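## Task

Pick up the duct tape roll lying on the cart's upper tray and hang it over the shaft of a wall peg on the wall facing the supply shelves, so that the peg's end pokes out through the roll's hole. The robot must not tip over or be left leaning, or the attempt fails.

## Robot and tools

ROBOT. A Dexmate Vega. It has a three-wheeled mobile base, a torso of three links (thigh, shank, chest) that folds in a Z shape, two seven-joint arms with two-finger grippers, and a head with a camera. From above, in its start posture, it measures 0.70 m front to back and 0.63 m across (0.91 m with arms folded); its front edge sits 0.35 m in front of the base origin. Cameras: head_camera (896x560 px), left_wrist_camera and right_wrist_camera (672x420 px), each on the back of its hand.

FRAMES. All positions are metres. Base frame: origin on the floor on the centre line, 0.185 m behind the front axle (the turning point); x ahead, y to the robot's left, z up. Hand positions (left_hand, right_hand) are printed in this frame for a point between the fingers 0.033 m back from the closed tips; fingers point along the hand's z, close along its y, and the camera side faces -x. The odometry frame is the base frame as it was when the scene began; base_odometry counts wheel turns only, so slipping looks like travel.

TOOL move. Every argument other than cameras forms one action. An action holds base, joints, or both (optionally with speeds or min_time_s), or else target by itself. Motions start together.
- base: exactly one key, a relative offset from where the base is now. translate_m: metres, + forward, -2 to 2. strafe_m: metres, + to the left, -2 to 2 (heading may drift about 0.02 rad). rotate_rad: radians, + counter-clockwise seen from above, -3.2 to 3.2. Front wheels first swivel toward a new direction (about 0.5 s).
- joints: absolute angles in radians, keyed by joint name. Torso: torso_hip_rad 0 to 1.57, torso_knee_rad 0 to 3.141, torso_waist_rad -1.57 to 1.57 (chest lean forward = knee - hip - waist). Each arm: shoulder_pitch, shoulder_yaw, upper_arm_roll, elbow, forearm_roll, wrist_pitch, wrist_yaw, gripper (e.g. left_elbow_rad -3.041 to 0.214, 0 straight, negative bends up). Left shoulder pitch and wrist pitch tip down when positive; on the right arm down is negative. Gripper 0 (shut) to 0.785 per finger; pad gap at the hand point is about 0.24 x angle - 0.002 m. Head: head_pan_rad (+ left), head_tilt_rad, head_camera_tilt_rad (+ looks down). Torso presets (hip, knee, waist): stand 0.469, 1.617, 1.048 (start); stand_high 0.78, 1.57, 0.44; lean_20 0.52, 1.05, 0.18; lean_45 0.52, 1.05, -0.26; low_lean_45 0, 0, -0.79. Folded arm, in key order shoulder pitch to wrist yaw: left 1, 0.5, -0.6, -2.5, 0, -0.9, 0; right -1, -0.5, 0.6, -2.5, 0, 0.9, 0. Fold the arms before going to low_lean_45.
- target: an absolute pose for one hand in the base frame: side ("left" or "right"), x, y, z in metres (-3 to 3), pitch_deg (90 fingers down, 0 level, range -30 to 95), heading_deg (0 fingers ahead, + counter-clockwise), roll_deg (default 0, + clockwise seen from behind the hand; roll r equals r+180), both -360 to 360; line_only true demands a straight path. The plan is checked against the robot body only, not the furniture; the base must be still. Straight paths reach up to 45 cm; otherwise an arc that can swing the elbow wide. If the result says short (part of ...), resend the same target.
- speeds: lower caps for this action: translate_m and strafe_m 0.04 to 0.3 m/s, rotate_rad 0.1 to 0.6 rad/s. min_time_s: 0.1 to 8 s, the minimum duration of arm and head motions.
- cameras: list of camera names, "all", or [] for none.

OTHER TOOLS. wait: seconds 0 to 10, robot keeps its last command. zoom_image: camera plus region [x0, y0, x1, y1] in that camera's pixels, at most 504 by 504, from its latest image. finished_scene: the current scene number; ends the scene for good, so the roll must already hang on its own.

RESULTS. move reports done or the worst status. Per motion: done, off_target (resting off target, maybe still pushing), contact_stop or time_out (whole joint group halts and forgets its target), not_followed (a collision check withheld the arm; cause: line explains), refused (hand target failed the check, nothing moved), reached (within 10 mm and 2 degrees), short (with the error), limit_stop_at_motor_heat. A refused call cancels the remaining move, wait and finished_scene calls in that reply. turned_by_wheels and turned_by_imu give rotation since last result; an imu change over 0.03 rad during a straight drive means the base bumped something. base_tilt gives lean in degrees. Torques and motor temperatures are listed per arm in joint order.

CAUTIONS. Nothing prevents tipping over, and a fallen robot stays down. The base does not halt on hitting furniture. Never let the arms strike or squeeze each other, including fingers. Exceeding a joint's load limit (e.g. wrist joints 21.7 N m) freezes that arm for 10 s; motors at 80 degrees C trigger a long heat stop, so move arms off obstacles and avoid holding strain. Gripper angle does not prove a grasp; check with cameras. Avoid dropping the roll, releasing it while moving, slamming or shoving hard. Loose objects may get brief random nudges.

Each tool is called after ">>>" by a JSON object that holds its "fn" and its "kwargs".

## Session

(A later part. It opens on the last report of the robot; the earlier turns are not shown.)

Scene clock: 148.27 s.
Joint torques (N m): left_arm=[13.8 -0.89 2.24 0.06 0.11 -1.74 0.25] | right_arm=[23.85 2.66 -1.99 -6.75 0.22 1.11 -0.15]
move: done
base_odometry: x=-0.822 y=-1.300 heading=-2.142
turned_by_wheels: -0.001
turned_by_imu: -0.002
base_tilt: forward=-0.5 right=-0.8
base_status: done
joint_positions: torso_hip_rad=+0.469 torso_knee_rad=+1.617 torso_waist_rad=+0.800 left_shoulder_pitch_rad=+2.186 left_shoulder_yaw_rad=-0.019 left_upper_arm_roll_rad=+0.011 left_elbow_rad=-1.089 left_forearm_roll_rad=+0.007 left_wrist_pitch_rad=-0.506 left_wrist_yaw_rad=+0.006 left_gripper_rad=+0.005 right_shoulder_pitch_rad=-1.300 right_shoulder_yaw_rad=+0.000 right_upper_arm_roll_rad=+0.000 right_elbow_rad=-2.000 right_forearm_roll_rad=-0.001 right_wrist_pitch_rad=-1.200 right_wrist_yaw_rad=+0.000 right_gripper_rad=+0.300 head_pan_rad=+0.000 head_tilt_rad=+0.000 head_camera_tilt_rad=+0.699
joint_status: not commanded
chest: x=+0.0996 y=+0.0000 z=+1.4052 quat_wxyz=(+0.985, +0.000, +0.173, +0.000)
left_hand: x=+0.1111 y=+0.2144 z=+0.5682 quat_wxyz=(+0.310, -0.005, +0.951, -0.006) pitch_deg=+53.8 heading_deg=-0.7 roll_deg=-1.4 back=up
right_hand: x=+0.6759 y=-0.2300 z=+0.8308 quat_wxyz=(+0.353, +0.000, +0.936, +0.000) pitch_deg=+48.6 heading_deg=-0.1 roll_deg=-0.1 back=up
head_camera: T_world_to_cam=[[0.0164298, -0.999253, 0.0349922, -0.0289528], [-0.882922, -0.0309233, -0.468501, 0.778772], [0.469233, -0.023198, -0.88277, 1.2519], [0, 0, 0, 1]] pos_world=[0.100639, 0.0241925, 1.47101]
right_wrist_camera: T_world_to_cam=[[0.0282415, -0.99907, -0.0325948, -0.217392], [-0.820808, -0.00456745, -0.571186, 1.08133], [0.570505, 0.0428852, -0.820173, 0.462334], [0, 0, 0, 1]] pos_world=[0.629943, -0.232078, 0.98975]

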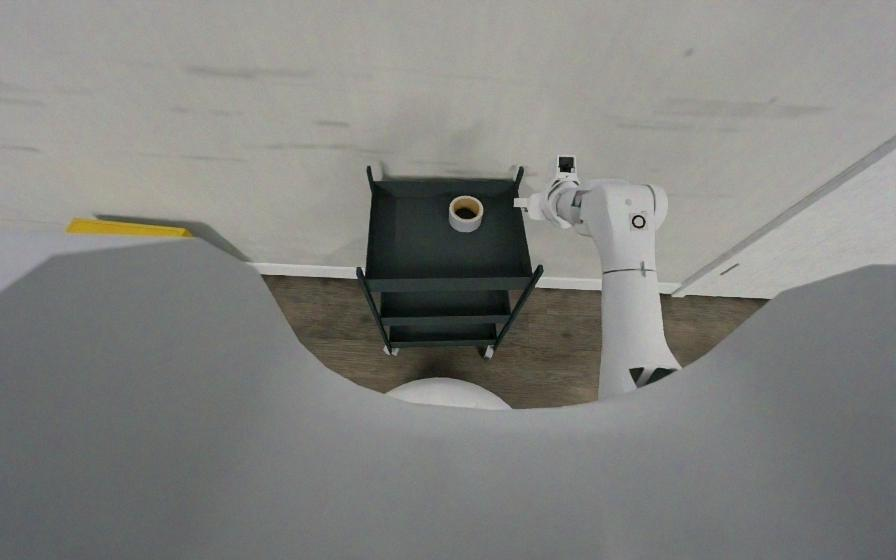

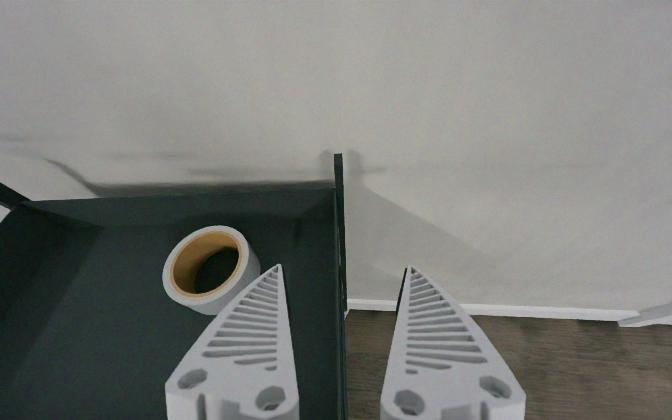

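>>> {"fn": "move", "kwargs": {"target": {"side":"right","x":0.655,"y":-0.1,"z":0.86,"pitch_deg":90,"heading_deg":0}, "cameras": ["right_wrist_camera"]}}

Scene clock: 162.17 s.
Joint torques (N m): left_arm=[13.42 3.34 1.74 0.55 0.24 -1.43 0.05] | right_arm=[37.27 6.06 -2.98 -3.29 0.79 0.59 -0.08]
Motor temperatures (°C): left_arm=[34 33 34 32 37 36 39] | right_arm=[38 31 38 37 36 42 38]
move: done
base_odometry: x=-0.822 y=-1.300 heading=-2.142
turned_by_wheels: +0.000
turned_by_imu: -0.001
base_tilt: forward=-0.6 right=-0.9
base_status: not commanded
joint_positions: torso_hip_rad=+0.469 torso_knee_rad=+1.617 torso_waist_rad=+0.800 left_shoulder_pitch_rad=+2.186 left_shoulder_yaw_rad=-0.019 left_upper_arm_roll_rad=+0.011 left_elbow_rad=-1.089 left_forearm_roll_rad=+0.007 left_wrist_pitch_rad=-0.506 left_wrist_yaw_rad=+0.006 left_gripper_rad=+0.005 right_shoulder_pitch_rad=+0.100 right_shoulder_yaw_rad=+0.185 right_upper_arm_roll_rad=-0.119 right_elbow_rad=+0.090 right_forearm_roll_rad=+0.588 right_wrist_pitch_rad=-1.191 right_wrist_yaw_rad=-0.482 right_gripper_rad=+0.300 head_pan_rad=+0.000 head_tilt_rad=+0.000 head_camera_tilt_rad=+0.699
joint_status: not commanded
chest: x=+0.0996 y=+0.0000 z=+1.4052 quat_wxyz=(+0.985, +0.000, +0.173, +0.000)
left_hand: x=+0.1111 y=+0.2144 z=+0.5682 quat_wxyz=(+0.310, -0.005, +0.951, -0.006) pitch_deg=+53.8 heading_deg=-0.7 roll_deg=-1.4 back=up
right_hand: x=+0.6555 y=-0.0997 z=+0.8593 quat_wxyz=(+0.000, +0.000, +1.000, +0.001) pitch_deg=+89.9 heading_deg=+0.0 roll_deg=+0.0
right_hand_status: reached (checked arc [no straight line was possible; over the whole arc the hand travels 0.30 m to end 0.13 m from its start, up to 0.12 m off the straight line; right_elbow_rad turns most, 2.09 rad; on the way or at its end the hand turns up to 41 deg from its attitude at the start], planned for 6.9 s): 1 mm and 0.1 deg off.
right_wrist_camera: T_world_to_cam=[[-0.000351582, -0.998976, -0.0452346, -0.0560881], [-0.993604, -0.00475884, 0.112819, 0.606958], [-0.112918, 0.0449849, -0.992585, 1.0881], [0, 0, 0, 1]] pos_world=[0.725922, -0.10209, 1.00901]

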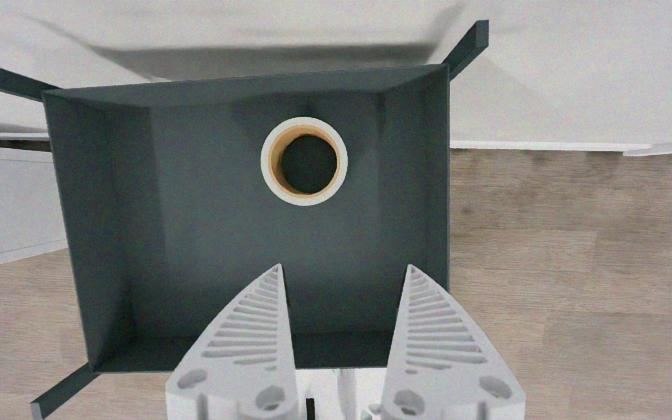

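>>> {"fn": "move", "kwargs": {"base": {"translate_m":0.08}, "joints": {"right_gripper_rad":0.25}, "cameras": []}}

>>> {"fn": "move", "kwargs": {"target": {"side":"right","x":0.67,"y":-0.091,"z":0.79,"pitch_deg":90,"heading_deg":0,"line_only":true}, "cameras": ["right_wrist_camera","head_camera"]}}

Scene clock: 171.27 s.
Joint torques (N m): left_arm=[13.46 2.52 0.26 -1.43 1.39 -1.95 0.56] | right_arm=[36.09 3.17 -2.91 -3.19 0.67 0.02 -0.2]
move: done
base_odometry: x=-0.865 y=-1.367 heading=-2.143
turned_by_wheels: -0.001
turned_by_imu: -0.002
base_tilt: forward=-0.6 right=-0.7
base_status: done
joint_positions: torso_hip_rad=+0.469 torso_knee_rad=+1.617 torso_waist_rad=+0.800 left_shoulder_pitch_rad=+2.186 left_shoulder_yaw_rad=-0.019 left_upper_arm_roll_rad=+0.011 left_elbow_rad=-1.089 left_forearm_roll_rad=+0.007 left_wrist_pitch_rad=-0.506 left_wrist_yaw_rad=+0.006 left_gripper_rad=+0.005 right_shoulder_pitch_rad=+0.103 right_shoulder_yaw_rad=+0.185 right_upper_arm_roll_rad=-0.119 right_elbow_rad=+0.094 right_forearm_roll_rad=+0.589 right_wrist_pitch_rad=-1.191 right_wrist_yaw_rad=-0.483 right_gripper_rad=+0.250 head_pan_rad=+0.000 head_tilt_rad=+0.000 head_camera_tilt_rad=+0.699
joint_status: all done
chest: x=+0.0995 y=+0.0000 z=+1.4052 quat_wxyz=(+0.985, +0.000, +0.173, +0.000)
left_hand: x=+0.1111 y=+0.2144 z=+0.5683 quat_wxyz=(+0.310, -0.005, +0.951, -0.006) pitch_deg=+53.8 heading_deg=-0.7 roll_deg=-1.4 back=up
right_hand: x=+0.6548 y=-0.0999 z=+0.8598 quat_wxyz=(+0.000, +0.000, +1.000, +0.000) pitch_deg=+90.0 heading_deg=+0.0 roll_deg=+0.0

Scene clock: 171.57 s.
Joint torques (N m): left_arm=[9.69 3.57 0.58 -1.22 0.42 -1.99 0.08] | right_arm=[37.13 2.64 -2.91 -4 0.54 0.09 -0.37]
move: refused
base_odometry: x=-0.865 y=-1.367 heading=-2.143
turned_by_wheels: +0.000
turned_by_imu: +0.000
base_tilt: forward=-0.5 right=-0.9
base_status: not commanded
joint_positions: torso_hip_rad=+0.469 torso_knee_rad=+1.617 torso_waist_rad=+0.800 left_shoulder_pitch_rad=+2.186 left_shoulder_yaw_rad=-0.019 left_upper_arm_roll_rad=+0.011 left_elbow_rad=-1.089 left_forearm_roll_rad=+0.007 left_wrist_pitch_rad=-0.506 left_wrist_yaw_rad=+0.006 left_gripper_rad=+0.005 right_shoulder_pitch_rad=+0.103 right_shoulder_yaw_rad=+0.185 right_upper_arm_roll_rad=-0.119 right_elbow_rad=+0.094 right_forearm_roll_rad=+0.589 right_wrist_pitch_rad=-1.191 right_wrist_yaw_rad=-0.483 right_gripper_rad=+0.250 head_pan_rad=+0.000 head_tilt_rad=+0.000 head_camera_tilt_rad=+0.699
joint_status: not commanded
chest: x=+0.0995 y=+0.0000 z=+1.4052 quat_wxyz=(+0.985, +0.000, +0.173, +0.000)
left_hand: x=+0.1111 y=+0.2144 z=+0.5683 quat_wxyz=(+0.310, -0.005, +0.951, -0.006) pitch_deg=+53.8 heading_deg=-0.7 roll_deg=-1.4 back=up
right_hand: x=+0.6548 y=-0.0999 z=+0.8598 quat_wxyz=(+0.000, +0.000, +1.000, +0.000) pitch_deg=+90.0 heading_deg=+0.0 roll_deg=+0.0
right_hand_status: refused: no posture of the arm gets there (out of reach): the closest leaves the hand 1.8 cm and 2 deg from the pose. Nothing moved. At pitch 75 a posture exists at this place; the way there is not checked.
pictures: head_camera, right_wrist_camera
head_camera: T_world_to_cam=[[0.0164298, -0.999253, 0.0349922, -0.0289511], [-0.882922, -0.0309233, -0.468501, 0.778684], [0.469233, -0.023198, -0.88277, 1.25194], [0, 0, 0, 1]] pos_world=[0.100539, 0.0241925, 1.47101]
right_wrist_camera: T_world_to_cam=[[-0.000610177, -0.999013, -0.0444041, -0.056815], [-0.993456, -0.00446613, 0.114131, 0.605008], [-0.114217, 0.0441832, -0.992473, 1.08929], [0, 0, 0, 1]] pos_world=[0.72543, -0.102185, 1.00952]

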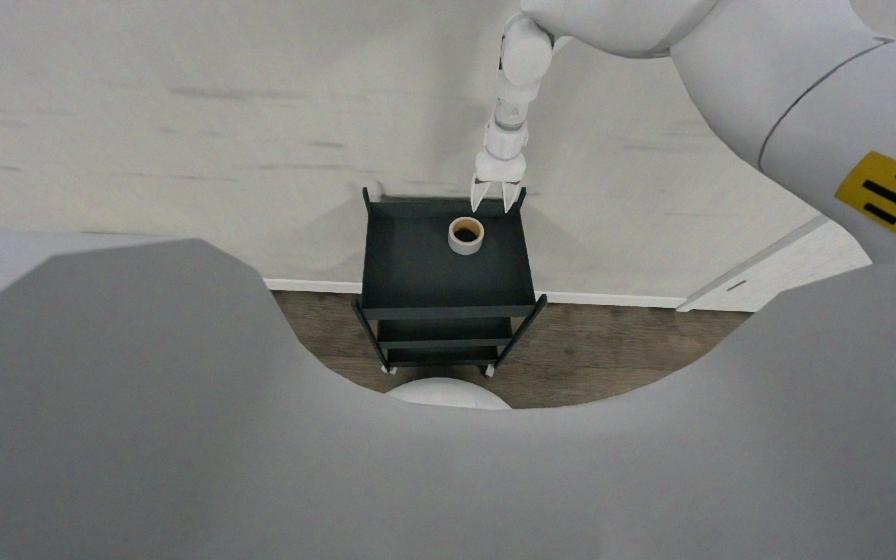

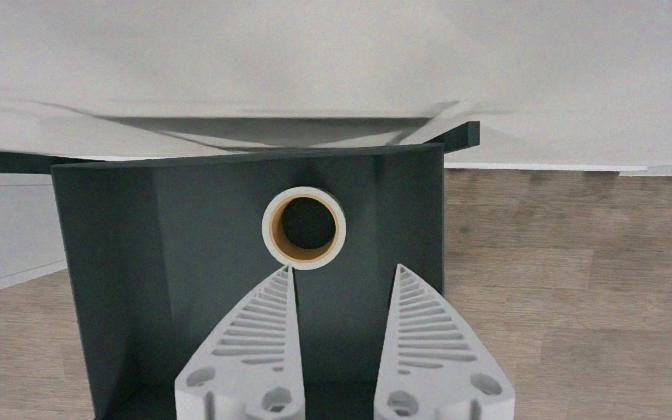

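>>> {"fn": "move", "kwargs": {"base": {"translate_m":-0.1}, "joints": {"torso_waist_rad":0.5,"right_shoulder_pitch_rad":0.45}, "min_time_s": 1.15, "cameras": []}}

>>> {"fn": "move", "kwargs": {"target": {"side":"right","x":0.69,"y":-0.1,"z":0.82,"pitch_deg":90,"heading_deg":0}, "cameras": ["right_wrist_camera","head_camera"]}}

Scene clock: 184.37 s.
Joint torques (N m): left_arm=[17.56 1.93 1.37 0.87 0.13 -0.94 -0.04] | right_arm=[36.33 1.74 -3.18 -4.27 0.74 0.36 -0.22]
Motor temperatures (°C): left_arm=[34 33 34 32 37 36 39] | right_arm=[38 31 38 36 36 37 38]
move: done
base_odometry: x=-0.811 y=-1.283 heading=-2.142
turned_by_wheels: +0.001
turned_by_imu: +0.002
base_tilt: forward=-0.5 right=-0.9
base_status: done
joint_positions: torso_hip_rad=+0.469 torso_knee_rad=+1.617 torso_waist_rad=+0.500 left_shoulder_pitch_rad=+2.186 left_shoulder_yaw_rad=-0.019 left_upper_arm_roll_rad=+0.011 left_elbow_rad=-1.089 left_forearm_roll_rad=+0.007 left_wrist_pitch_rad=-0.506 left_wrist_yaw_rad=+0.006 left_gripper_rad=+0.005 right_shoulder_pitch_rad=+0.445 right_shoulder_yaw_rad=+0.185 right_upper_arm_roll_rad=-0.119 right_elbow_rad=+0.094 right_forearm_roll_rad=+0.589 right_wrist_pitch_rad=-1.191 right_wrist_yaw_rad=-0.483 right_gripper_rad=+0.250 head_pan_rad=+0.000 head_tilt_rad=+0.000 head_camera_tilt_rad=+0.699
joint_status: all done
chest: x=+0.2247 y=+0.0000 z=+1.3572 quat_wxyz=(+0.948, +0.000, +0.318, +0.000)
left_hand: x=-0.0114 y=+0.2144 z=+0.5542 quat_wxyz=(+0.165, -0.006, +0.986, -0.005) pitch_deg=+71.0 heading_deg=-1.3 roll_deg=-2.0 back=up
right_hand: x=+0.8029 y=-0.0999 z=+0.8361 quat_wxyz=(+0.021, +0.000, +1.000, +0.000) pitch_deg=+87.6 heading_deg=+0.4 roll_deg=+0.4

Scene clock: 194.90 s.
Joint torques (N m): left_arm=[16.91 -0.06 0.44 1.58 -0.17 -1.12 -0.22] | right_arm=[60.27 -20.88 -2.76 -18.44 -6.09 16.03 -3.05]
Motor temperatures (°C): left_arm=[34 33 34 32 37 36 39] | right_arm=[41 32 38 39 38 50 38]
move: short
TORQUE FAULT: right_wrist_pitch_rad reached its load limit. The right arm stopped for 10 seconds, dropped its targets and accepts commands again: back off and push less far. Before the stop ended, the hold on right_wrist_pitch_rad was turned back by 0.7 degrees, the way its load pushed it. The stop added 9.1 s to the call and to motion_time.
base_odometry: x=-0.811 y=-1.283 heading=-2.142
turned_by_wheels: +0.000
turned_by_imu: +0.000
base_tilt: forward=-0.5 right=-0.8
base_status: not commanded
joint_positions: torso_hip_rad=+0.469 torso_knee_rad=+1.616 torso_waist_rad=+0.500 left_shoulder_pitch_rad=+2.186 left_shoulder_yaw_rad=-0.019 left_upper_arm_roll_rad=+0.011 left_elbow_rad=-1.089 left_forearm_roll_rad=+0.007 left_wrist_pitch_rad=-0.506 left_wrist_yaw_rad=+0.006 left_gripper_rad=+0.005 right_shoulder_pitch_rad=+0.443 right_shoulder_yaw_rad=+0.174 right_upper_arm_roll_rad=-0.144 right_elbow_rad=+0.071 right_forearm_roll_rad=+0.577 right_wrist_pitch_rad=-1.185 right_wrist_yaw_rad=-0.454 right_gripper_rad=+0.250 head_pan_rad=+0.000 head_tilt_rad=+0.000 head_camera_tilt_rad=+0.699
joint_status: not commanded
chest: x=+0.2239 y=+0.0000 z=+1.3575 quat_wxyz=(+0.948, +0.000, +0.318, +0.000)
left_hand: x=-0.0116 y=+0.2144 z=+0.5542 quat_wxyz=(+0.165, -0.006, +0.986, -0.005) pitch_deg=+71.0 heading_deg=-1.3 roll_deg=-2.0 back=up
right_hand: x=+0.8187 y=-0.1087 z=+0.8405 quat_wxyz=(+0.038, +0.001, +0.999, -0.002) pitch_deg=+85.7 heading_deg=-3.6 roll_deg=-3.5
right_hand_status: short (checked arc [the straight line was blocked; over the whole arc the hand travels 1.53 m to end 0.11 m from its start, up to 0.58 m off the straight line; right_wrist_pitch_rad turns most, 1.76 rad; on the way or at its end the hand turns up to 180 deg from its attitude at the start], planned for 5.8 s): torque_fault, 131 mm and 179.9 deg off.
pictures: head_camera, right_wrist_camera
head_camera: T_world_to_cam=[[0.0260096, -0.999252, 0.0286006, -0.0227952], [-0.981753, -0.0309244, -0.187629, 0.507061], [0.188373, -0.0231986, -0.981823, 1.34879], [0, 0, 0, 1]] pos_world=[0.244325, 0.0241925, 1.42007]
right_wrist_camera: T_world_to_cam=[[0.00126229, -0.999224, -0.0393584, -0.0722121], [-0.99925, -0.00278363, 0.0386227, 0.838403], [-0.0387023, 0.0392802, -0.998478, 1.03187], [0, 0, 0, 1]] pos_world=[0.877802, -0.110354, 0.99508]

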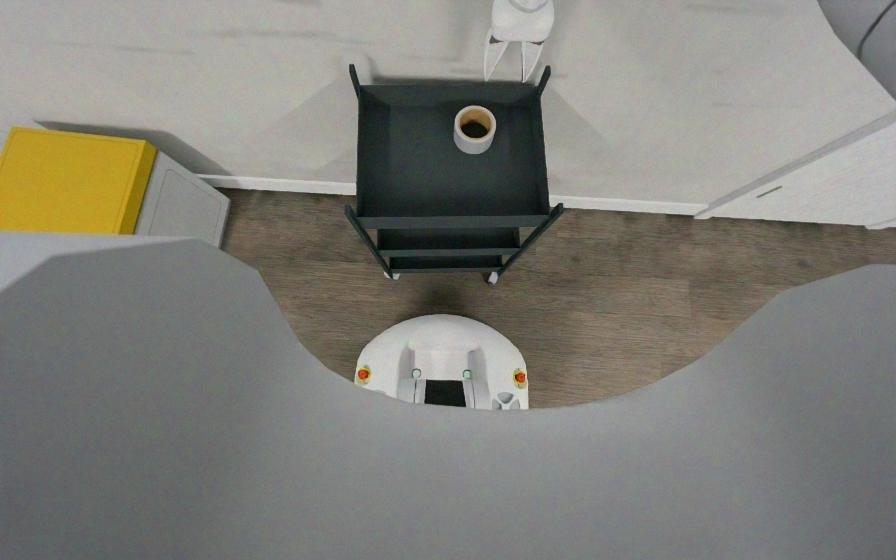

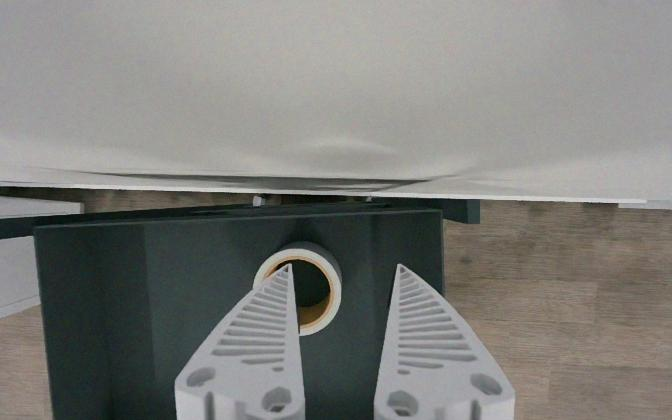

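>>> {"fn": "move", "kwargs": {"base": {"translate_m":-0.35}, "cameras": []}}

>>> {"fn": "move", "kwargs": {"joints": {"right_shoulder_pitch_rad":-1.0,"right_shoulder_yaw_rad":0,"right_upper_arm_roll_rad":0,"right_elbow_rad":-1.8,"right_forearm_roll_rad":0,"right_wrist_pitch_rad":-1.3,"right_wrist_yaw_rad":0}, "base": {"strafe_m":0.17}, "cameras": ["right_wrist_camera","head_camera"]}}

Scene clock: 219.13 s.
Joint torques (N m): left_arm=[17.28 2.07 0.76 0.53 0.2 -1.65 0.34] | right_arm=[36.5 -0.86 -2.93 -6.54 0.01 1.12 -0.31]
move: done
base_odometry: x=-0.621 y=-0.989 heading=-2.144
turned_by_wheels: -0.002
turned_by_imu: -0.003
base_tilt: forward=-0.5 right=-1.0
base_status: done
joint_positions: torso_hip_rad=+0.469 torso_knee_rad=+1.617 torso_waist_rad=+0.500 left_shoulder_pitch_rad=+2.186 left_shoulder_yaw_rad=-0.019 left_upper_arm_roll_rad=+0.011 left_elbow_rad=-1.089 left_forearm_roll_rad=+0.007 left_wrist_pitch_rad=-0.506 left_wrist_yaw_rad=+0.006 left_gripper_rad=+0.005 right_shoulder_pitch_rad=+0.443 right_shoulder_yaw_rad=+0.173 right_upper_arm_roll_rad=-0.144 right_elbow_rad=+0.069 right_forearm_roll_rad=+0.575 right_wrist_pitch_rad=-1.183 right_wrist_yaw_rad=-0.455 right_gripper_rad=+0.250 head_pan_rad=+0.000 head_tilt_rad=+0.000 head_camera_tilt_rad=+0.699
joint_status: not commanded
chest: x=+0.2248 y=+0.0000 z=+1.3572 quat_wxyz=(+0.948, +0.000, +0.318, +0.000)
left_hand: x=-0.0114 y=+0.2144 z=+0.5542 quat_wxyz=(+0.165, -0.006, +0.986, -0.005) pitch_deg=+71.0 heading_deg=-1.3 roll_deg=-2.0 back=up
right_hand: x=+0.8213 y=-0.1100 z=+0.8407 quat_wxyz=(+0.039, +0.001, +0.999, -0.003) pitch_deg=+85.5 heading_deg=-5.1 roll_deg=-5.0

Scene clock: 226.60 s.
Joint torques (N m): left_arm=[18.21 2.73 2.74 1.04 -0.42 -1.71 0.08] | right_arm=[2.07 0.14 3.41 -7.49 -0.51 1.66 0.11]
move: done
base_odometry: x=-0.478 y=-1.081 heading=-2.143
turned_by_wheels: +0.001
turned_by_imu: -0.005
base_tilt: forward=-0.4 right=-0.9
base_status: done
joint_positions: torso_hip_rad=+0.469 torso_knee_rad=+1.617 torso_waist_rad=+0.500 left_shoulder_pitch_rad=+2.186 left_shoulder_yaw_rad=-0.019 left_upper_arm_roll_rad=+0.011 left_elbow_rad=-1.089 left_forearm_roll_rad=+0.007 left_wrist_pitch_rad=-0.506 left_wrist_yaw_rad=+0.006 left_gripper_rad=+0.005 right_shoulder_pitch_rad=-0.996 right_shoulder_yaw_rad=+0.001 right_upper_arm_roll_rad=-0.001 right_elbow_rad=-1.796 right_forearm_roll_rad=+0.002 right_wrist_pitch_rad=-1.300 right_wrist_yaw_rad=-0.001 right_gripper_rad=+0.250 head_pan_rad=+0.000 head_tilt_rad=+0.000 head_camera_tilt_rad=+0.699
joint_status: all done
chest: x=+0.2248 y=+0.0000 z=+1.3572 quat_wxyz=(+0.948, +0.000, +0.318, +0.000)
left_hand: x=-0.0114 y=+0.2144 z=+0.5542 quat_wxyz=(+0.165, -0.006, +0.986, -0.005) pitch_deg=+71.0 heading_deg=-1.3 roll_deg=-2.0 back=up
right_hand: x=+0.7052 y=-0.2285 z=+0.6624 quat_wxyz=(+0.210, +0.000, +0.978, +0.001) pitch_deg=+65.8 heading_deg=+0.2 roll_deg=+0.1 back=up
pictures: head_camera, right_wrist_camera
head_camera: T_world_to_cam=[[0.0260351, -0.999253, 0.0285754, -0.0227806], [-0.981926, -0.0309234, -0.186724, 0.506641], [0.187468, -0.0231976, -0.981997, 1.34881], [0, 0, 0, 1]] pos_world=[0.245218, 0.0241925, 1.41978]
right_wrist_camera: T_world_to_cam=[[0.0180024, -0.998977, -0.0414773, -0.209064], [-0.952774, -0.00456241, -0.303647, 0.925006], [0.303147, 0.0449849, -0.951881, 0.583754], [0, 0, 0, 1]] pos_world=[0.708122, -0.23089, 0.827868]

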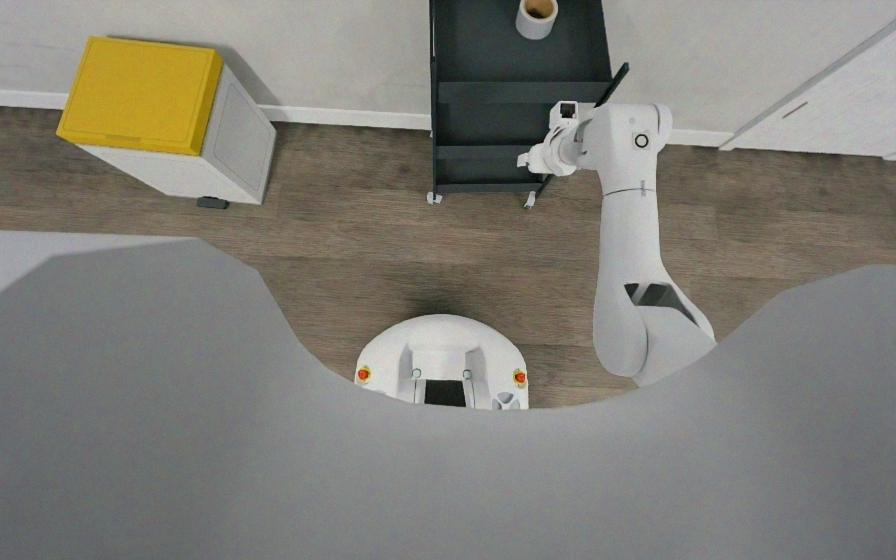

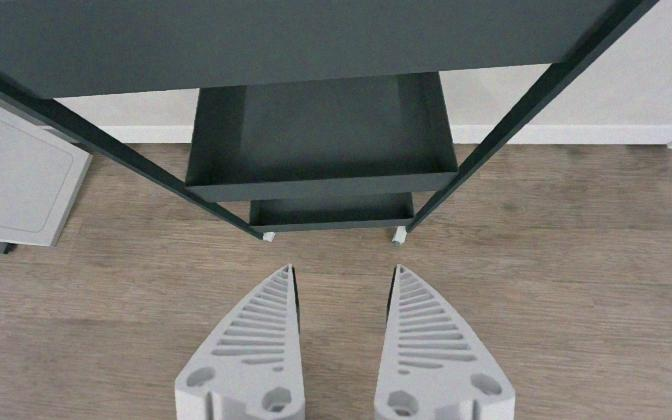

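>>> {"fn": "move", "kwargs": {"target": {"side":"right","x":0.6,"y":-0.23,"z":0.83,"pitch_deg":88,"heading_deg":0,"line_only":true}, "cameras": ["right_wrist_camera"]}}

Scene clock: 240.60 s.
Joint torques (N m): left_arm=[19.13 1.59 1.69 1.58 0.33 -1.32 0.08] | right_arm=[28.16 -2.47 4.07 -2.34 0.8 0.47 -0.24]
Motor temperatures (°C): left_arm=[35 33 34 32 37 35 39] | right_arm=[40 31 38 38 37 43 38]
move: short
base_odometry: x=-0.478 y=-1.081 heading=-2.143
turned_by_wheels: +0.000
turned_by_imu: -0.001
base_tilt: forward=-0.6 right=-0.8
base_status: not commanded
joint_positions: torso_hip_rad=+0.469 torso_knee_rad=+1.617 torso_waist_rad=+0.500 left_shoulder_pitch_rad=+2.186 left_shoulder_yaw_rad=-0.019 left_upper_arm_roll_rad=+0.011 left_elbow_rad=-1.089 left_forearm_roll_rad=+0.007 left_wrist_pitch_rad=-0.506 left_wrist_yaw_rad=+0.006 left_gripper_rad=+0.005 right_shoulder_pitch_rad=+0.476 right_shoulder_yaw_rad=-1.197 right_upper_arm_roll_rad=-1.890 right_elbow_rad=-2.089 right_forearm_roll_rad=+2.522 right_wrist_pitch_rad=-0.539 right_wrist_yaw_rad=-1.087 right_gripper_rad=+0.250 head_pan_rad=+0.000 head_tilt_rad=+0.000 head_camera_tilt_rad=+0.699
joint_status: not commanded
chest: x=+0.2248 y=+0.0000 z=+1.3572 quat_wxyz=(+0.948, +0.000, +0.318, +0.000)
left_hand: x=-0.0114 y=+0.2144 z=+0.5542 quat_wxyz=(+0.165, -0.006, +0.986, -0.005) pitch_deg=+71.0 heading_deg=-1.3 roll_deg=-2.0 back=up
right_hand: x=+0.6057 y=-0.2282 z=+0.8214 quat_wxyz=(+0.027, -0.002, +1.000, +0.001) pitch_deg=+86.9 heading_deg=+2.3 roll_deg=+2.1
right_hand_status: short (part of a straight line of 10.2 s, the rest not played, planned for 9.9 s): 11 mm and 1.1 deg off.
right_wrist_camera: T_world_to_cam=[[0.00561037, -0.998925, -0.0460186, -0.189151], [-0.998176, -0.00836026, 0.059783, 0.606708], [-0.0601034, 0.0455993, -0.99715, 1.02251], [0, 0, 0, 1]] pos_world=[0.668119, -0.230502, 0.974623]

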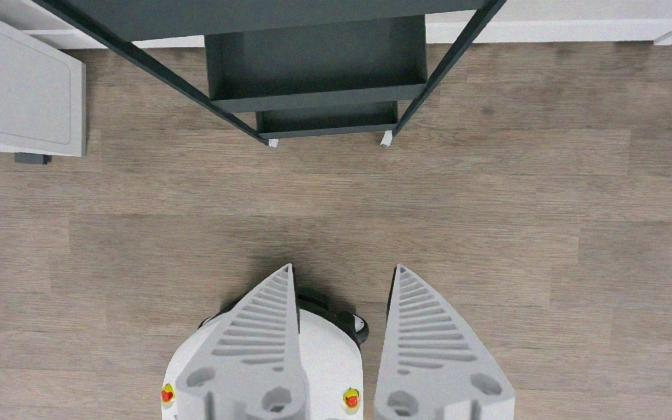

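>>> {"fn": "move", "kwargs": {"target": {"side":"right","x":0.6,"y":-0.25,"z":0.85,"pitch_deg":90,"heading_deg":0,"line_only":true}, "cameras": []}}

>>> {"fn": "move", "kwargs": {"base": {"translate_m":0.45}, "speeds": {"translate_m":0.15}, "cameras": ["right_wrist_camera","head_camera"]}}

Scene clock: 248.50 s.
Joint torques (N m): left_arm=[18.49 -0.71 1.15 -0.18 -1.19 -0.33 0.21] | right_arm=[29.57 -1.42 4.09 0.69 0.77 0.06 -0.34]
move: done
base_odometry: x=-0.478 y=-1.081 heading=-2.143
turned_by_wheels: +0.000
turned_by_imu: +0.000
base_tilt: forward=-0.5 right=-0.8
base_status: not commanded
joint_positions: torso_hip_rad=+0.469 torso_knee_rad=+1.617 torso_waist_rad=+0.500 left_shoulder_pitch_rad=+2.186 left_shoulder_yaw_rad=-0.019 left_upper_arm_roll_rad=+0.011 left_elbow_rad=-1.089 left_forearm_roll_rad=+0.007 left_wrist_pitch_rad=-0.506 left_wrist_yaw_rad=+0.006 left_gripper_rad=+0.005 right_shoulder_pitch_rad=+0.643 right_shoulder_yaw_rad=-1.222 right_upper_arm_roll_rad=-2.001 right_elbow_rad=-2.053 right_forearm_roll_rad=+2.624 right_wrist_pitch_rad=-0.639 right_wrist_yaw_rad=-1.087 right_gripper_rad=+0.250 head_pan_rad=+0.000 head_tilt_rad=+0.000 head_camera_tilt_rad=+0.699
joint_status: not commanded
chest: x=+0.2248 y=+0.0000 z=+1.3572 quat_wxyz=(+0.948, +0.000, +0.318, +0.000)
left_hand: x=-0.0114 y=+0.2144 z=+0.5542 quat_wxyz=(+0.165, -0.006, +0.986, -0.005) pitch_deg=+71.0 heading_deg=-1.3 roll_deg=-2.0 back=up
right_hand: x=+0.6001 y=-0.2493 z=+0.8492 quat_wxyz=(+0.001, +0.000, +1.000, +0.000) pitch_deg=+89.9 heading_deg=+0.0 roll_deg=+0.0
right_hand_status: reached (straight line, planned for 0.9 s): 1 mm and 0.1 deg off.

Scene clock: 253.23 s.
Joint torques (N m): left_arm=[19.55 -0.36 1.98 1.35 0.38 -1 0.09] | right_arm=[28.39 -0.16 4.23 0.74 0.74 -0.57 -0.32]
move: done
base_odometry: x=-0.723 y=-1.458 heading=-2.145
turned_by_wheels: -0.002
turned_by_imu: -0.007
base_tilt: forward=-0.6 right=-0.8
base_status: done
joint_positions: torso_hip_rad=+0.469 torso_knee_rad=+1.617 torso_waist_rad=+0.500 left_shoulder_pitch_rad=+2.186 left_shoulder_yaw_rad=-0.019 left_upper_arm_roll_rad=+0.011 left_elbow_rad=-1.089 left_forearm_roll_rad=+0.007 left_wrist_pitch_rad=-0.506 left_wrist_yaw_rad=+0.006 left_gripper_rad=+0.005 right_shoulder_pitch_rad=+0.648 right_shoulder_yaw_rad=-1.222 right_upper_arm_roll_rad=-2.004 right_elbow_rad=-2.052 right_forearm_roll_rad=+2.626 right_wrist_pitch_rad=-0.641 right_wrist_yaw_rad=-1.087 right_gripper_rad=+0.250 head_pan_rad=+0.000 head_tilt_rad=+0.000 head_camera_tilt_rad=+0.699
joint_status: not commanded
chest: x=+0.2249 y=+0.0000 z=+1.3572 quat_wxyz=(+0.948, +0.000, +0.318, +0.000)
left_hand: x=-0.0114 y=+0.2144 z=+0.5542 quat_wxyz=(+0.165, -0.006, +0.986, -0.005) pitch_deg=+71.0 heading_deg=-1.3 roll_deg=-2.0 back=up
right_hand: x=+0.6000 y=-0.2498 z=+0.8499 quat_wxyz=(+0.000, +0.000, +1.000, +0.000) pitch_deg=+90.0 heading_deg=+0.0 roll_deg=+0.0
pictures: head_camera, right_wrist_camera
head_camera: T_world_to_cam=[[0.0260351, -0.999253, 0.0285754, -0.0227803], [-0.981926, -0.0309234, -0.186724, 0.506721], [0.187468, -0.0231976, -0.981997, 1.34869], [0, 0, 0, 1]] pos_world=[0.245318, 0.0241925, 1.41968]
right_wrist_camera: T_world_to_cam=[[-0.000315686, -0.999008, -0.0445396, -0.207107], [-0.993479, -0.00476505, 0.11392, 0.551089], [-0.114019, 0.0442851, -0.992491, 1.07963], [0, 0, 0, 1]] pos_world=[0.670528, -0.252086, 0.999516]

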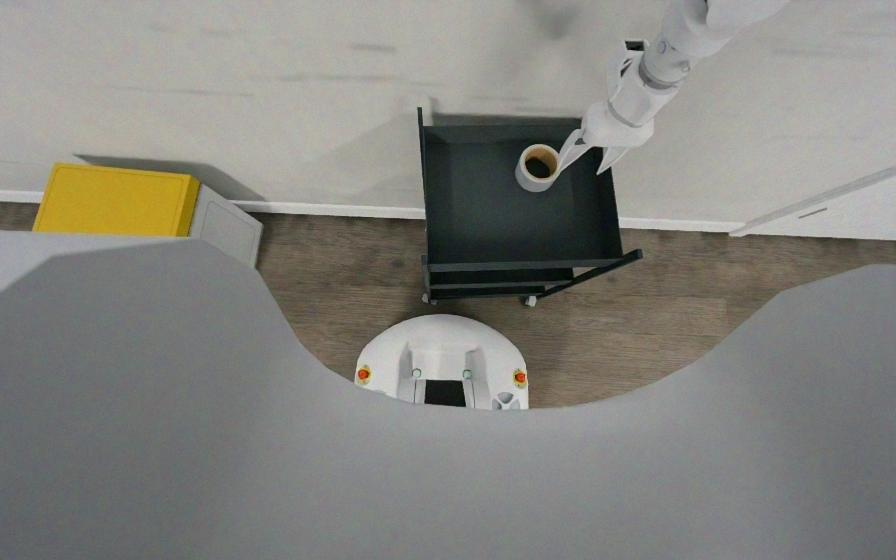

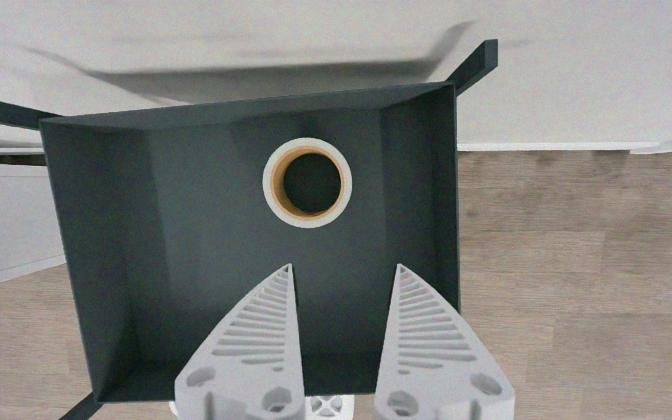

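>>> {"fn": "move", "kwargs": {"target": {"side":"right","x":0.667,"y":-0.247,"z":0.78,"pitch_deg":90,"heading_deg":0,"line_only":true}, "cameras": ["right_wrist_camera"]}}

Scene clock: 260.43 s.
Joint torques (N m): left_arm=[19.08 0.3 1.32 -3.17 0.18 -1.06 0.05] | right_arm=[11.66 2.1 10.53 0.17 -0.1 -0.41 0.1]
Motor temperatures (°C): left_arm=[35 33 34 32 37 35 39] | right_arm=[38 31 38 36 37 38 38]
move: done
base_odometry: x=-0.723 y=-1.458 heading=-2.145
turned_by_wheels: +0.000
turned_by_imu: -0.001
base_tilt: forward=-0.5 right=-0.8
base_status: not commanded
joint_positions: torso_hip_rad=+0.469 torso_knee_rad=+1.617 torso_waist_rad=+0.500 left_shoulder_pitch_rad=+2.186 left_shoulder_yaw_rad=-0.019 left_upper_arm_roll_rad=+0.011 left_elbow_rad=-1.089 left_forearm_roll_rad=+0.007 left_wrist_pitch_rad=-0.506 left_wrist_yaw_rad=+0.006 left_gripper_rad=+0.005 right_shoulder_pitch_rad=+0.519 right_shoulder_yaw_rad=-0.950 right_upper_arm_roll_rad=-1.983 right_elbow_rad=-1.633 right_forearm_roll_rad=+2.522 right_wrist_pitch_rad=-0.708 right_wrist_yaw_rad=-0.874 right_gripper_rad=+0.250 head_pan_rad=+0.000 head_tilt_rad=+0.000 head_camera_tilt_rad=+0.699
joint_status: not commanded
chest: x=+0.2249 y=+0.0000 z=+1.3572 quat_wxyz=(+0.948, +0.000, +0.318, +0.000)
left_hand: x=-0.0114 y=+0.2144 z=+0.5542 quat_wxyz=(+0.165, -0.006, +0.986, -0.005) pitch_deg=+71.0 heading_deg=-1.3 roll_deg=-2.0 back=up
right_hand: x=+0.6664 y=-0.2472 z=+0.7807 quat_wxyz=(+0.000, +0.000, +1.000, +0.000) pitch_deg=+90.0 heading_deg=+0.0 roll_deg=+0.0
right_hand_status: reached (straight line, planned for 1.7 s): 1 mm and 0.0 deg off.
right_wrist_camera: T_world_to_cam=[[-0.000637006, -0.999036, -0.0438988, -0.207828], [-0.993501, -0.00436453, 0.113743, 0.62532], [-0.113825, 0.0436859, -0.99254, 1.01826], [0, 0, 0, 1]] pos_world=[0.737027, -0.249382, 0.930416]

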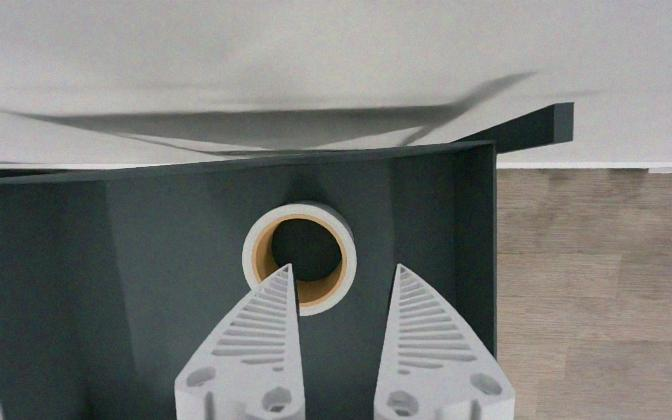

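>>> {"fn": "move", "kwargs": {"target": {"side":"right","x":0.668,"y":-0.249,"z":0.712,"pitch_deg":90,"heading_deg":0,"line_only":true}, "cameras": ["right_wrist_camera"]}}

Scene clock: 266.97 s.
Joint torques (N m): left_arm=[18.36 -3.37 2.07 1.66 -0.32 -1.04 -0.01] | right_arm=[9.14 0.42 3.86 0.44 -0.11 0.22 0.04]
move: done
base_odometry: x=-0.723 y=-1.458 heading=-2.145
turned_by_wheels: +0.000
turned_by_imu: +0.000
base_tilt: forward=-0.5 right=-0.8
base_status: not commanded
joint_positions: torso_hip_rad=+0.469 torso_knee_rad=+1.617 torso_waist_rad=+0.500 left_shoulder_pitch_rad=+2.186 left_shoulder_yaw_rad=-0.019 left_upper_arm_roll_rad=+0.011 left_elbow_rad=-1.089 left_forearm_roll_rad=+0.007 left_wrist_pitch_rad=-0.506 left_wrist_yaw_rad=+0.006 left_gripper_rad=+0.005 right_shoulder_pitch_rad=+0.396 right_shoulder_yaw_rad=-0.843 right_upper_arm_roll_rad=-1.994 right_elbow_rad=-1.459 right_forearm_roll_rad=+2.405 right_wrist_pitch_rad=-0.675 right_wrist_yaw_rad=-0.728 right_gripper_rad=+0.250 head_pan_rad=+0.000 head_tilt_rad=+0.000 head_camera_tilt_rad=+0.699
joint_status: not commanded
chest: x=+0.2249 y=+0.0000 z=+1.3572 quat_wxyz=(+0.948, +0.000, +0.318, +0.000)
left_hand: x=-0.0114 y=+0.2144 z=+0.5542 quat_wxyz=(+0.165, -0.006, +0.986, -0.005) pitch_deg=+71.0 heading_deg=-1.3 roll_deg=-2.0 back=up
right_hand: x=+0.6684 y=-0.2489 z=+0.7138 quat_wxyz=(+0.000, +0.000, +1.000, +0.000) pitch_deg=+90.0 heading_deg=+0.0 roll_deg=+0.0
right_hand_status: reached (straight line, planned for 0.9 s): 2 mm and 0.0 deg off.
right_wrist_camera: T_world_to_cam=[[-0.000761607, -0.999019, -0.0442864, -0.212133], [-0.993546, -0.00426739, 0.113351, 0.635204], [-0.113428, 0.0440869, -0.992568, 0.951986], [0, 0, 0, 1]] pos_world=[0.738925, -0.251184, 0.863515]

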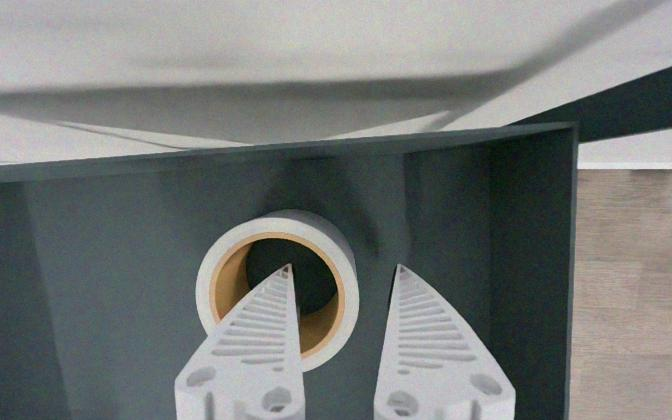

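>>> {"fn": "move", "kwargs": {"joints": {"right_gripper_rad":0.015}, "cameras": []}}

>>> {"fn": "move", "kwargs": {"target": {"side":"right","x":0.655,"y":-0.249,"z":0.87,"pitch_deg":90,"heading_deg":0,"line_only":true}, "cameras": ["right_wrist_camera","head_camera"]}}

Scene clock: 271.27 s.
Joint torques (N m): left_arm=[16.7 0.18 2.84 1.35 0.08 -0.74 -0.05] | right_arm=[12.1 1.33 3.92 0.58 0.01 0.21 -0.15]
move: done
base_odometry: x=-0.723 y=-1.458 heading=-2.145
turned_by_wheels: +0.000
turned_by_imu: +0.000
base_tilt: forward=-0.6 right=-0.9
base_status: not commanded
joint_positions: torso_hip_rad=+0.469 torso_knee_rad=+1.617 torso_waist_rad=+0.500 left_shoulder_pitch_rad=+2.186 left_shoulder_yaw_rad=-0.019 left_upper_arm_roll_rad=+0.011 left_elbow_rad=-1.089 left_forearm_roll_rad=+0.007 left_wrist_pitch_rad=-0.506 left_wrist_yaw_rad=+0.006 left_gripper_rad=+0.005 right_shoulder_pitch_rad=+0.393 right_shoulder_yaw_rad=-0.841 right_upper_arm_roll_rad=-1.994 right_elbow_rad=-1.455 right_forearm_roll_rad=+2.402 right_wrist_pitch_rad=-0.674 right_wrist_yaw_rad=-0.725 right_gripper_rad=+0.015 head_pan_rad=+0.000 head_tilt_rad=+0.000 head_camera_tilt_rad=+0.699
joint_status: all done
chest: x=+0.2249 y=+0.0000 z=+1.3572 quat_wxyz=(+0.948, +0.000, +0.318, +0.000)
left_hand: x=-0.0114 y=+0.2144 z=+0.5542 quat_wxyz=(+0.165, -0.006, +0.986, -0.005) pitch_deg=+71.0 heading_deg=-1.3 roll_deg=-2.0 back=up
right_hand: x=+0.6683 y=-0.2489 z=+0.7123 quat_wxyz=(+0.000, +0.000, +1.000, +0.000) pitch_deg=+90.0 heading_deg=+0.0 roll_deg=+0.0

Scene clock: 274.13 s.
Joint torques (N m): left_arm=[18.22 0.94 -0.1 0.62 -0.33 -0.97 -0.02] | right_arm=[32.83 -0.49 12.07 -2.12 0.86 -0.27 -0.27]
move: done
base_odometry: x=-0.723 y=-1.458 heading=-2.145
turned_by_wheels: +0.000
turned_by_imu: +0.000
base_tilt: forward=-0.4 right=-0.9
base_status: not commanded
joint_positions: torso_hip_rad=+0.469 torso_knee_rad=+1.617 torso_waist_rad=+0.500 left_shoulder_pitch_rad=+2.186 left_shoulder_yaw_rad=-0.019 left_upper_arm_roll_rad=+0.011 left_elbow_rad=-1.089 left_forearm_roll_rad=+0.007 left_wrist_pitch_rad=-0.506 left_wrist_yaw_rad=+0.006 left_gripper_rad=+0.005 right_shoulder_pitch_rad=+0.680 right_shoulder_yaw_rad=-1.083 right_upper_arm_roll_rad=-1.968 right_elbow_rad=-1.822 right_forearm_roll_rad=+2.701 right_wrist_pitch_rad=-0.753 right_wrist_yaw_rad=-1.067 right_gripper_rad=+0.015 head_pan_rad=+0.000 head_tilt_rad=+0.000 head_camera_tilt_rad=+0.699
joint_status: not commanded
chest: x=+0.2249 y=+0.0000 z=+1.3572 quat_wxyz=(+0.948, +0.000, +0.318, +0.000)
left_hand: x=-0.0114 y=+0.2144 z=+0.5542 quat_wxyz=(+0.165, -0.006, +0.986, -0.005) pitch_deg=+71.0 heading_deg=-1.3 roll_deg=-2.0 back=up
right_hand: x=+0.6550 y=-0.2491 z=+0.8678 quat_wxyz=(+0.000, +0.000, +1.000, +0.000) pitch_deg=+90.0 heading_deg=+0.0 roll_deg=+0.0
right_hand_status: reached (straight line, planned for 1.6 s): 2 mm and 0.1 deg off.
pictures: head_camera, right_wrist_camera
head_camera: T_world_to_cam=[[0.0260351, -0.999253, 0.0285754, -0.0227803], [-0.981926, -0.0309234, -0.186724, 0.506721], [0.187468, -0.0231976, -0.981997, 1.34869], [0, 0, 0, 1]] pos_world=[0.245318, 0.0241925, 1.41968]
right_wrist_camera: T_world_to_cam=[[-0.00106924, -0.999037, -0.0438514, -0.205748], [-0.993408, -0.00396536, 0.114563, 0.603393], [-0.114626, 0.0436848, -0.992448, 1.1039], [0, 0, 0, 1]] pos_world=[0.725732, -0.251381, 1.01742]

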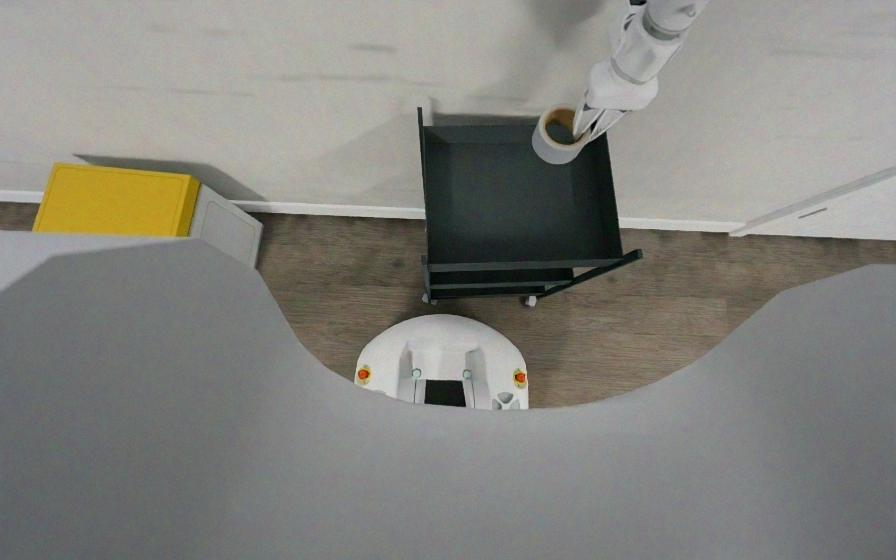

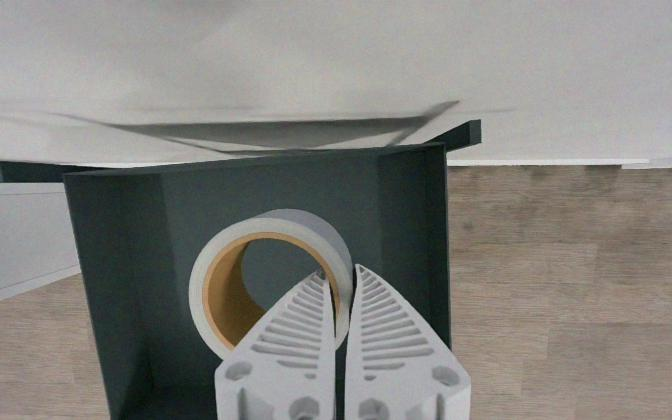

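>>> {"fn": "move", "kwargs": {"base": {"translate_m":-0.55}, "speeds": {"translate_m":0.2}, "cameras": []}}

>>> {"fn": "move", "kwargs": {"base": {"rotate_rad":-1.555}, "joints": {"head_camera_tilt_rad":-0.2}, "speeds": {"rotate_rad":0.4}, "cameras": ["head_camera","right_wrist_camera"]}}

Scene clock: 285.67 s.
Joint torques (N m): left_arm=[18.71 -0.12 0.1 1.08 0.67 -0.46 0.49] | right_arm=[31.53 -0.31 12.15 -1.49 0.81 -0.19 -0.11]
move: done
base_odometry: x=-0.422 y=-0.998 heading=-2.147
turned_by_wheels: -0.002
turned_by_imu: -0.001
base_tilt: forward=-0.6 right=-0.7
base_status: done
joint_positions: torso_hip_rad=+0.469 torso_knee_rad=+1.617 torso_waist_rad=+0.500 left_shoulder_pitch_rad=+2.186 left_shoulder_yaw_rad=-0.019 left_upper_arm_roll_rad=+0.011 left_elbow_rad=-1.089 left_forearm_roll_rad=+0.007 left_wrist_pitch_rad=-0.506 left_wrist_yaw_rad=+0.006 left_gripper_rad=+0.005 right_shoulder_pitch_rad=+0.684 right_shoulder_yaw_rad=-1.085 right_upper_arm_roll_rad=-1.968 right_elbow_rad=-1.826 right_forearm_roll_rad=+2.705 right_wrist_pitch_rad=-0.754 right_wrist_yaw_rad=-1.071 right_gripper_rad=+0.015 head_pan_rad=+0.000 head_tilt_rad=+0.000 head_camera_tilt_rad=+0.699
joint_status: not commanded
chest: x=+0.2248 y=+0.0000 z=+1.3572 quat_wxyz=(+0.948, +0.000, +0.318, +0.000)
left_hand: x=-0.0114 y=+0.2144 z=+0.5542 quat_wxyz=(+0.165, -0.006, +0.986, -0.005) pitch_deg=+71.0 heading_deg=-1.3 roll_deg=-2.0 back=up
right_hand: x=+0.6547 y=-0.2491 z=+0.8698 quat_wxyz=(+0.000, +0.000, +1.000, +0.000) pitch_deg=+90.0 heading_deg=+0.0 roll_deg=+0.0

Scene clock: 290.83 s.
Joint torques (N m): left_arm=[19.94 1.49 0.88 0 0.59 -0.49 0.15] | right_arm=[29.24 0.26 11.25 -0.97 0.8 -0.03 -0.09]
move: done
base_odometry: x=-0.421 y=-0.998 heading=+2.579
turned_by_wheels: -1.557
turned_by_imu: -1.553
base_tilt: forward=-0.6 right=-0.8
base_status: done
joint_positions: torso_hip_rad=+0.469 torso_knee_rad=+1.617 torso_waist_rad=+0.500 left_shoulder_pitch_rad=+2.186 left_shoulder_yaw_rad=-0.019 left_upper_arm_roll_rad=+0.011 left_elbow_rad=-1.089 left_forearm_roll_rad=+0.007 left_wrist_pitch_rad=-0.506 left_wrist_yaw_rad=+0.006 left_gripper_rad=+0.005 right_shoulder_pitch_rad=+0.684 right_shoulder_yaw_rad=-1.085 right_upper_arm_roll_rad=-1.968 right_elbow_rad=-1.826 right_forearm_roll_rad=+2.705 right_wrist_pitch_rad=-0.754 right_wrist_yaw_rad=-1.071 right_gripper_rad=+0.015 head_pan_rad=+0.000 head_tilt_rad=+0.000 head_camera_tilt_rad=-0.199
joint_status: all done
chest: x=+0.2248 y=+0.0000 z=+1.3572 quat_wxyz=(+0.948, +0.000, +0.318, +0.000)
left_hand: x=-0.0114 y=+0.2144 z=+0.5542 quat_wxyz=(+0.165, -0.006, +0.986, -0.005) pitch_deg=+71.0 heading_deg=-1.3 roll_deg=-2.0 back=up
right_hand: x=+0.6547 y=-0.2491 z=+0.8698 quat_wxyz=(+0.000, +0.000, +1.000, +0.000) pitch_deg=+90.0 heading_deg=+0.0 roll_deg=+0.0
head_camera: T_world_to_cam=[[-0.00620499, -0.999264, 0.0378555, -0.0296934], [-0.465229, -0.0306251, -0.884661, 1.41367], [0.885169, -0.0231008, -0.464696, 0.457739], [0, 0, 0, 1]] pos_world=[0.252319, 0.0241964, 1.46445]
right_wrist_camera: T_world_to_cam=[[-0.000564695, -0.999035, -0.0439113, -0.205866], [-0.99342, -0.00446861, 0.114442, 0.602772], [-0.114527, 0.043687, -0.992459, 1.10578], [0, 0, 0, 1]] pos_world=[0.725331, -0.251282, 1.01942]

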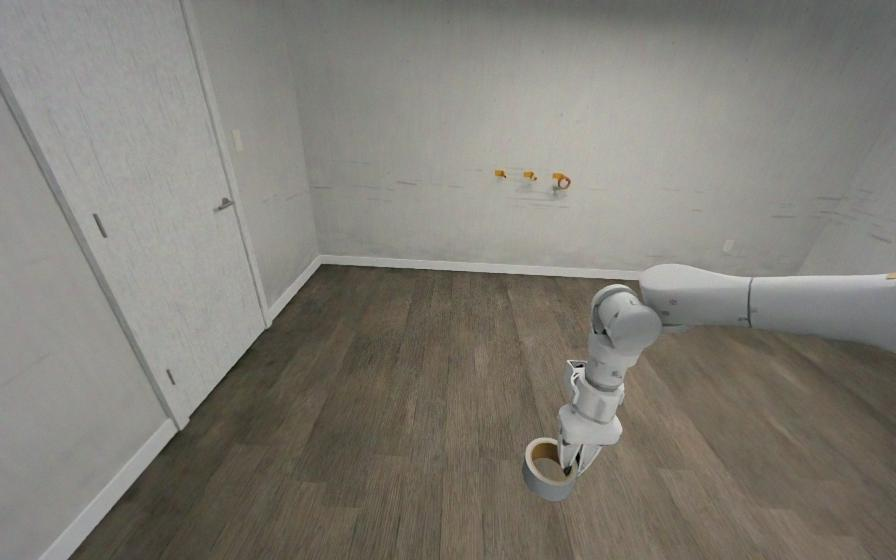

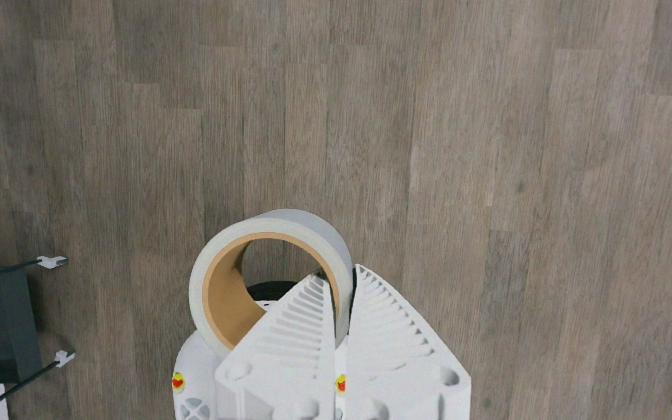

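>>> {"fn": "zoom_image", "kwargs": {"camera": "head_camera", "region": [480, 150, 600, 225]}}

>>> {"fn": "move", "kwargs": {"target": {"side":"right","x":0.6,"y":-0.25,"z":1.0,"pitch_deg":0,"heading_deg":0}, "cameras": ["head_camera","right_wrist_camera"]}}

Scaled by 4.200 (camera's finer frame: 960x600).

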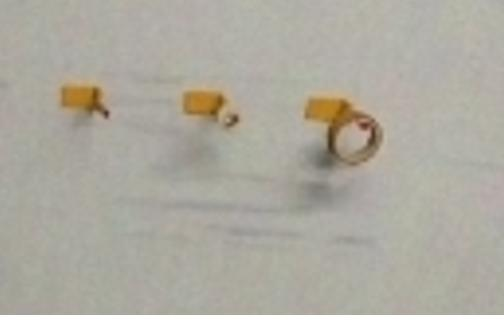

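Scene clock: 303.10 s.
Joint torques (N m): left_arm=[18.71 1.44 -0.72 0.68 0.21 -1.76 -0.25] | right_arm=[-11.84 -4.53 6.19 -7.08 -2.12 2.19 -0.38]
move: done
base_odometry: x=-0.421 y=-0.998 heading=+2.579
turned_by_wheels: +0.000
turned_by_imu: -0.001
base_tilt: forward=-0.5 right=-0.7
base_status: not commanded
joint_positions: torso_hip_rad=+0.469 torso_knee_rad=+1.617 torso_waist_rad=+0.500 left_shoulder_pitch_rad=+2.186 left_shoulder_yaw_rad=-0.019 left_upper_arm_roll_rad=+0.011 left_elbow_rad=-1.089 left_forearm_roll_rad=+0.007 left_wrist_pitch_rad=-0.506 left_wrist_yaw_rad=+0.006 left_gripper_rad=+0.005 right_shoulder_pitch_rad=-1.751 right_shoulder_yaw_rad=-1.158 right_upper_arm_roll_rad=-0.532 right_elbow_rad=-2.194 right_forearm_roll_rad=+0.206 right_wrist_pitch_rad=+0.658 right_wrist_yaw_rad=-1.087 right_gripper_rad=+0.015 head_pan_rad=+0.000 head_tilt_rad=+0.000 head_camera_tilt_rad=-0.199
joint_status: not commanded
chest: x=+0.2248 y=+0.0000 z=+1.3572 quat_wxyz=(+0.948, +0.000, +0.318, +0.000)
left_hand: x=-0.0114 y=+0.2144 z=+0.5542 quat_wxyz=(+0.165, -0.006, +0.986, -0.005) pitch_deg=+71.0 heading_deg=-1.3 roll_deg=-2.0 back=up
right_hand: x=+0.6009 y=-0.2505 z=+0.9987 quat_wxyz=(+0.706, +0.000, +0.708, -0.001) pitch_deg=+0.2 heading_deg=-0.1 roll_deg=+0.0 back=up
right_hand_status: reached (checked arc [no straight line was possible; over the whole arc the hand travels 0.47 m to end 0.14 m from its start, up to 0.16 m off the straight line; right_forearm_roll_rad turns most, 2.50 rad; on the way or at its end the hand turns up to 90 deg from its attitude at the start], planned for 8.2 s): 2 mm and 0.2 deg off.
head_camera: T_world_to_cam=[[-0.00620499, -0.999264, 0.0378555, -0.0296934], [-0.465229, -0.0306251, -0.884661, 1.41367], [0.885169, -0.0231008, -0.464696, 0.457739], [0, 0, 0, 1]] pos_world=[0.252319, 0.0241964, 1.46445]
right_wrist_camera: T_world_to_cam=[[0.0422548, -0.999107, -0.000155914, -0.271154], [-0.116521, -0.004773, -0.993177, 1.11373], [0.992289, 0.0419847, -0.116619, -0.312559], [0, 0, 0, 1]] pos_world=[0.45138, -0.252474, 1.06964]

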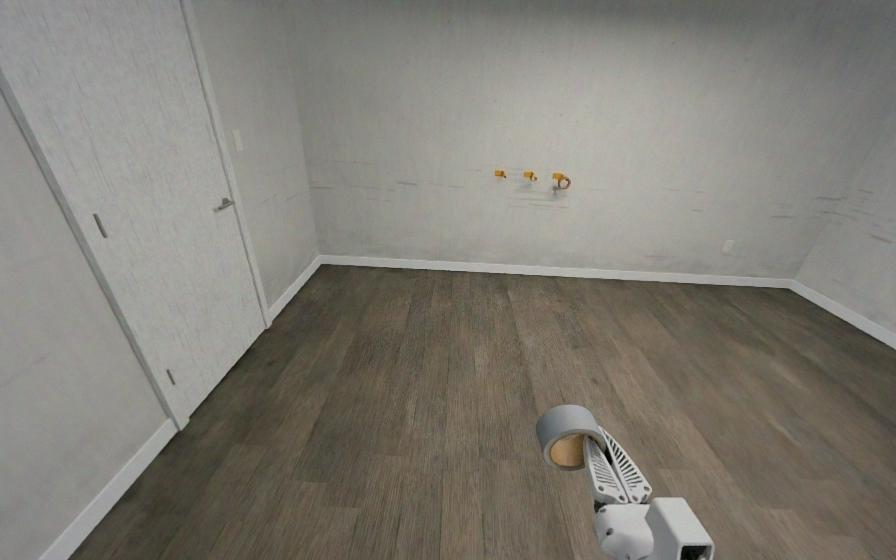

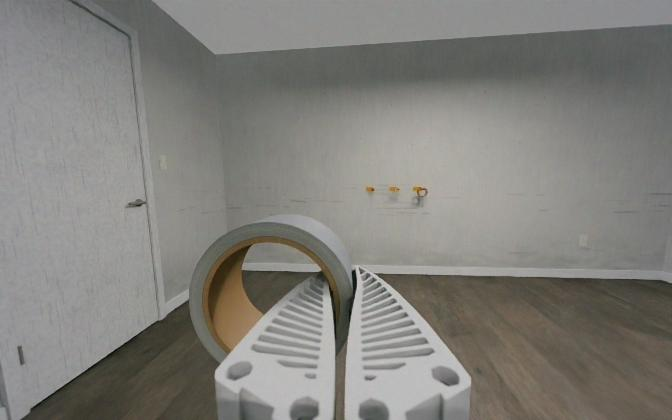

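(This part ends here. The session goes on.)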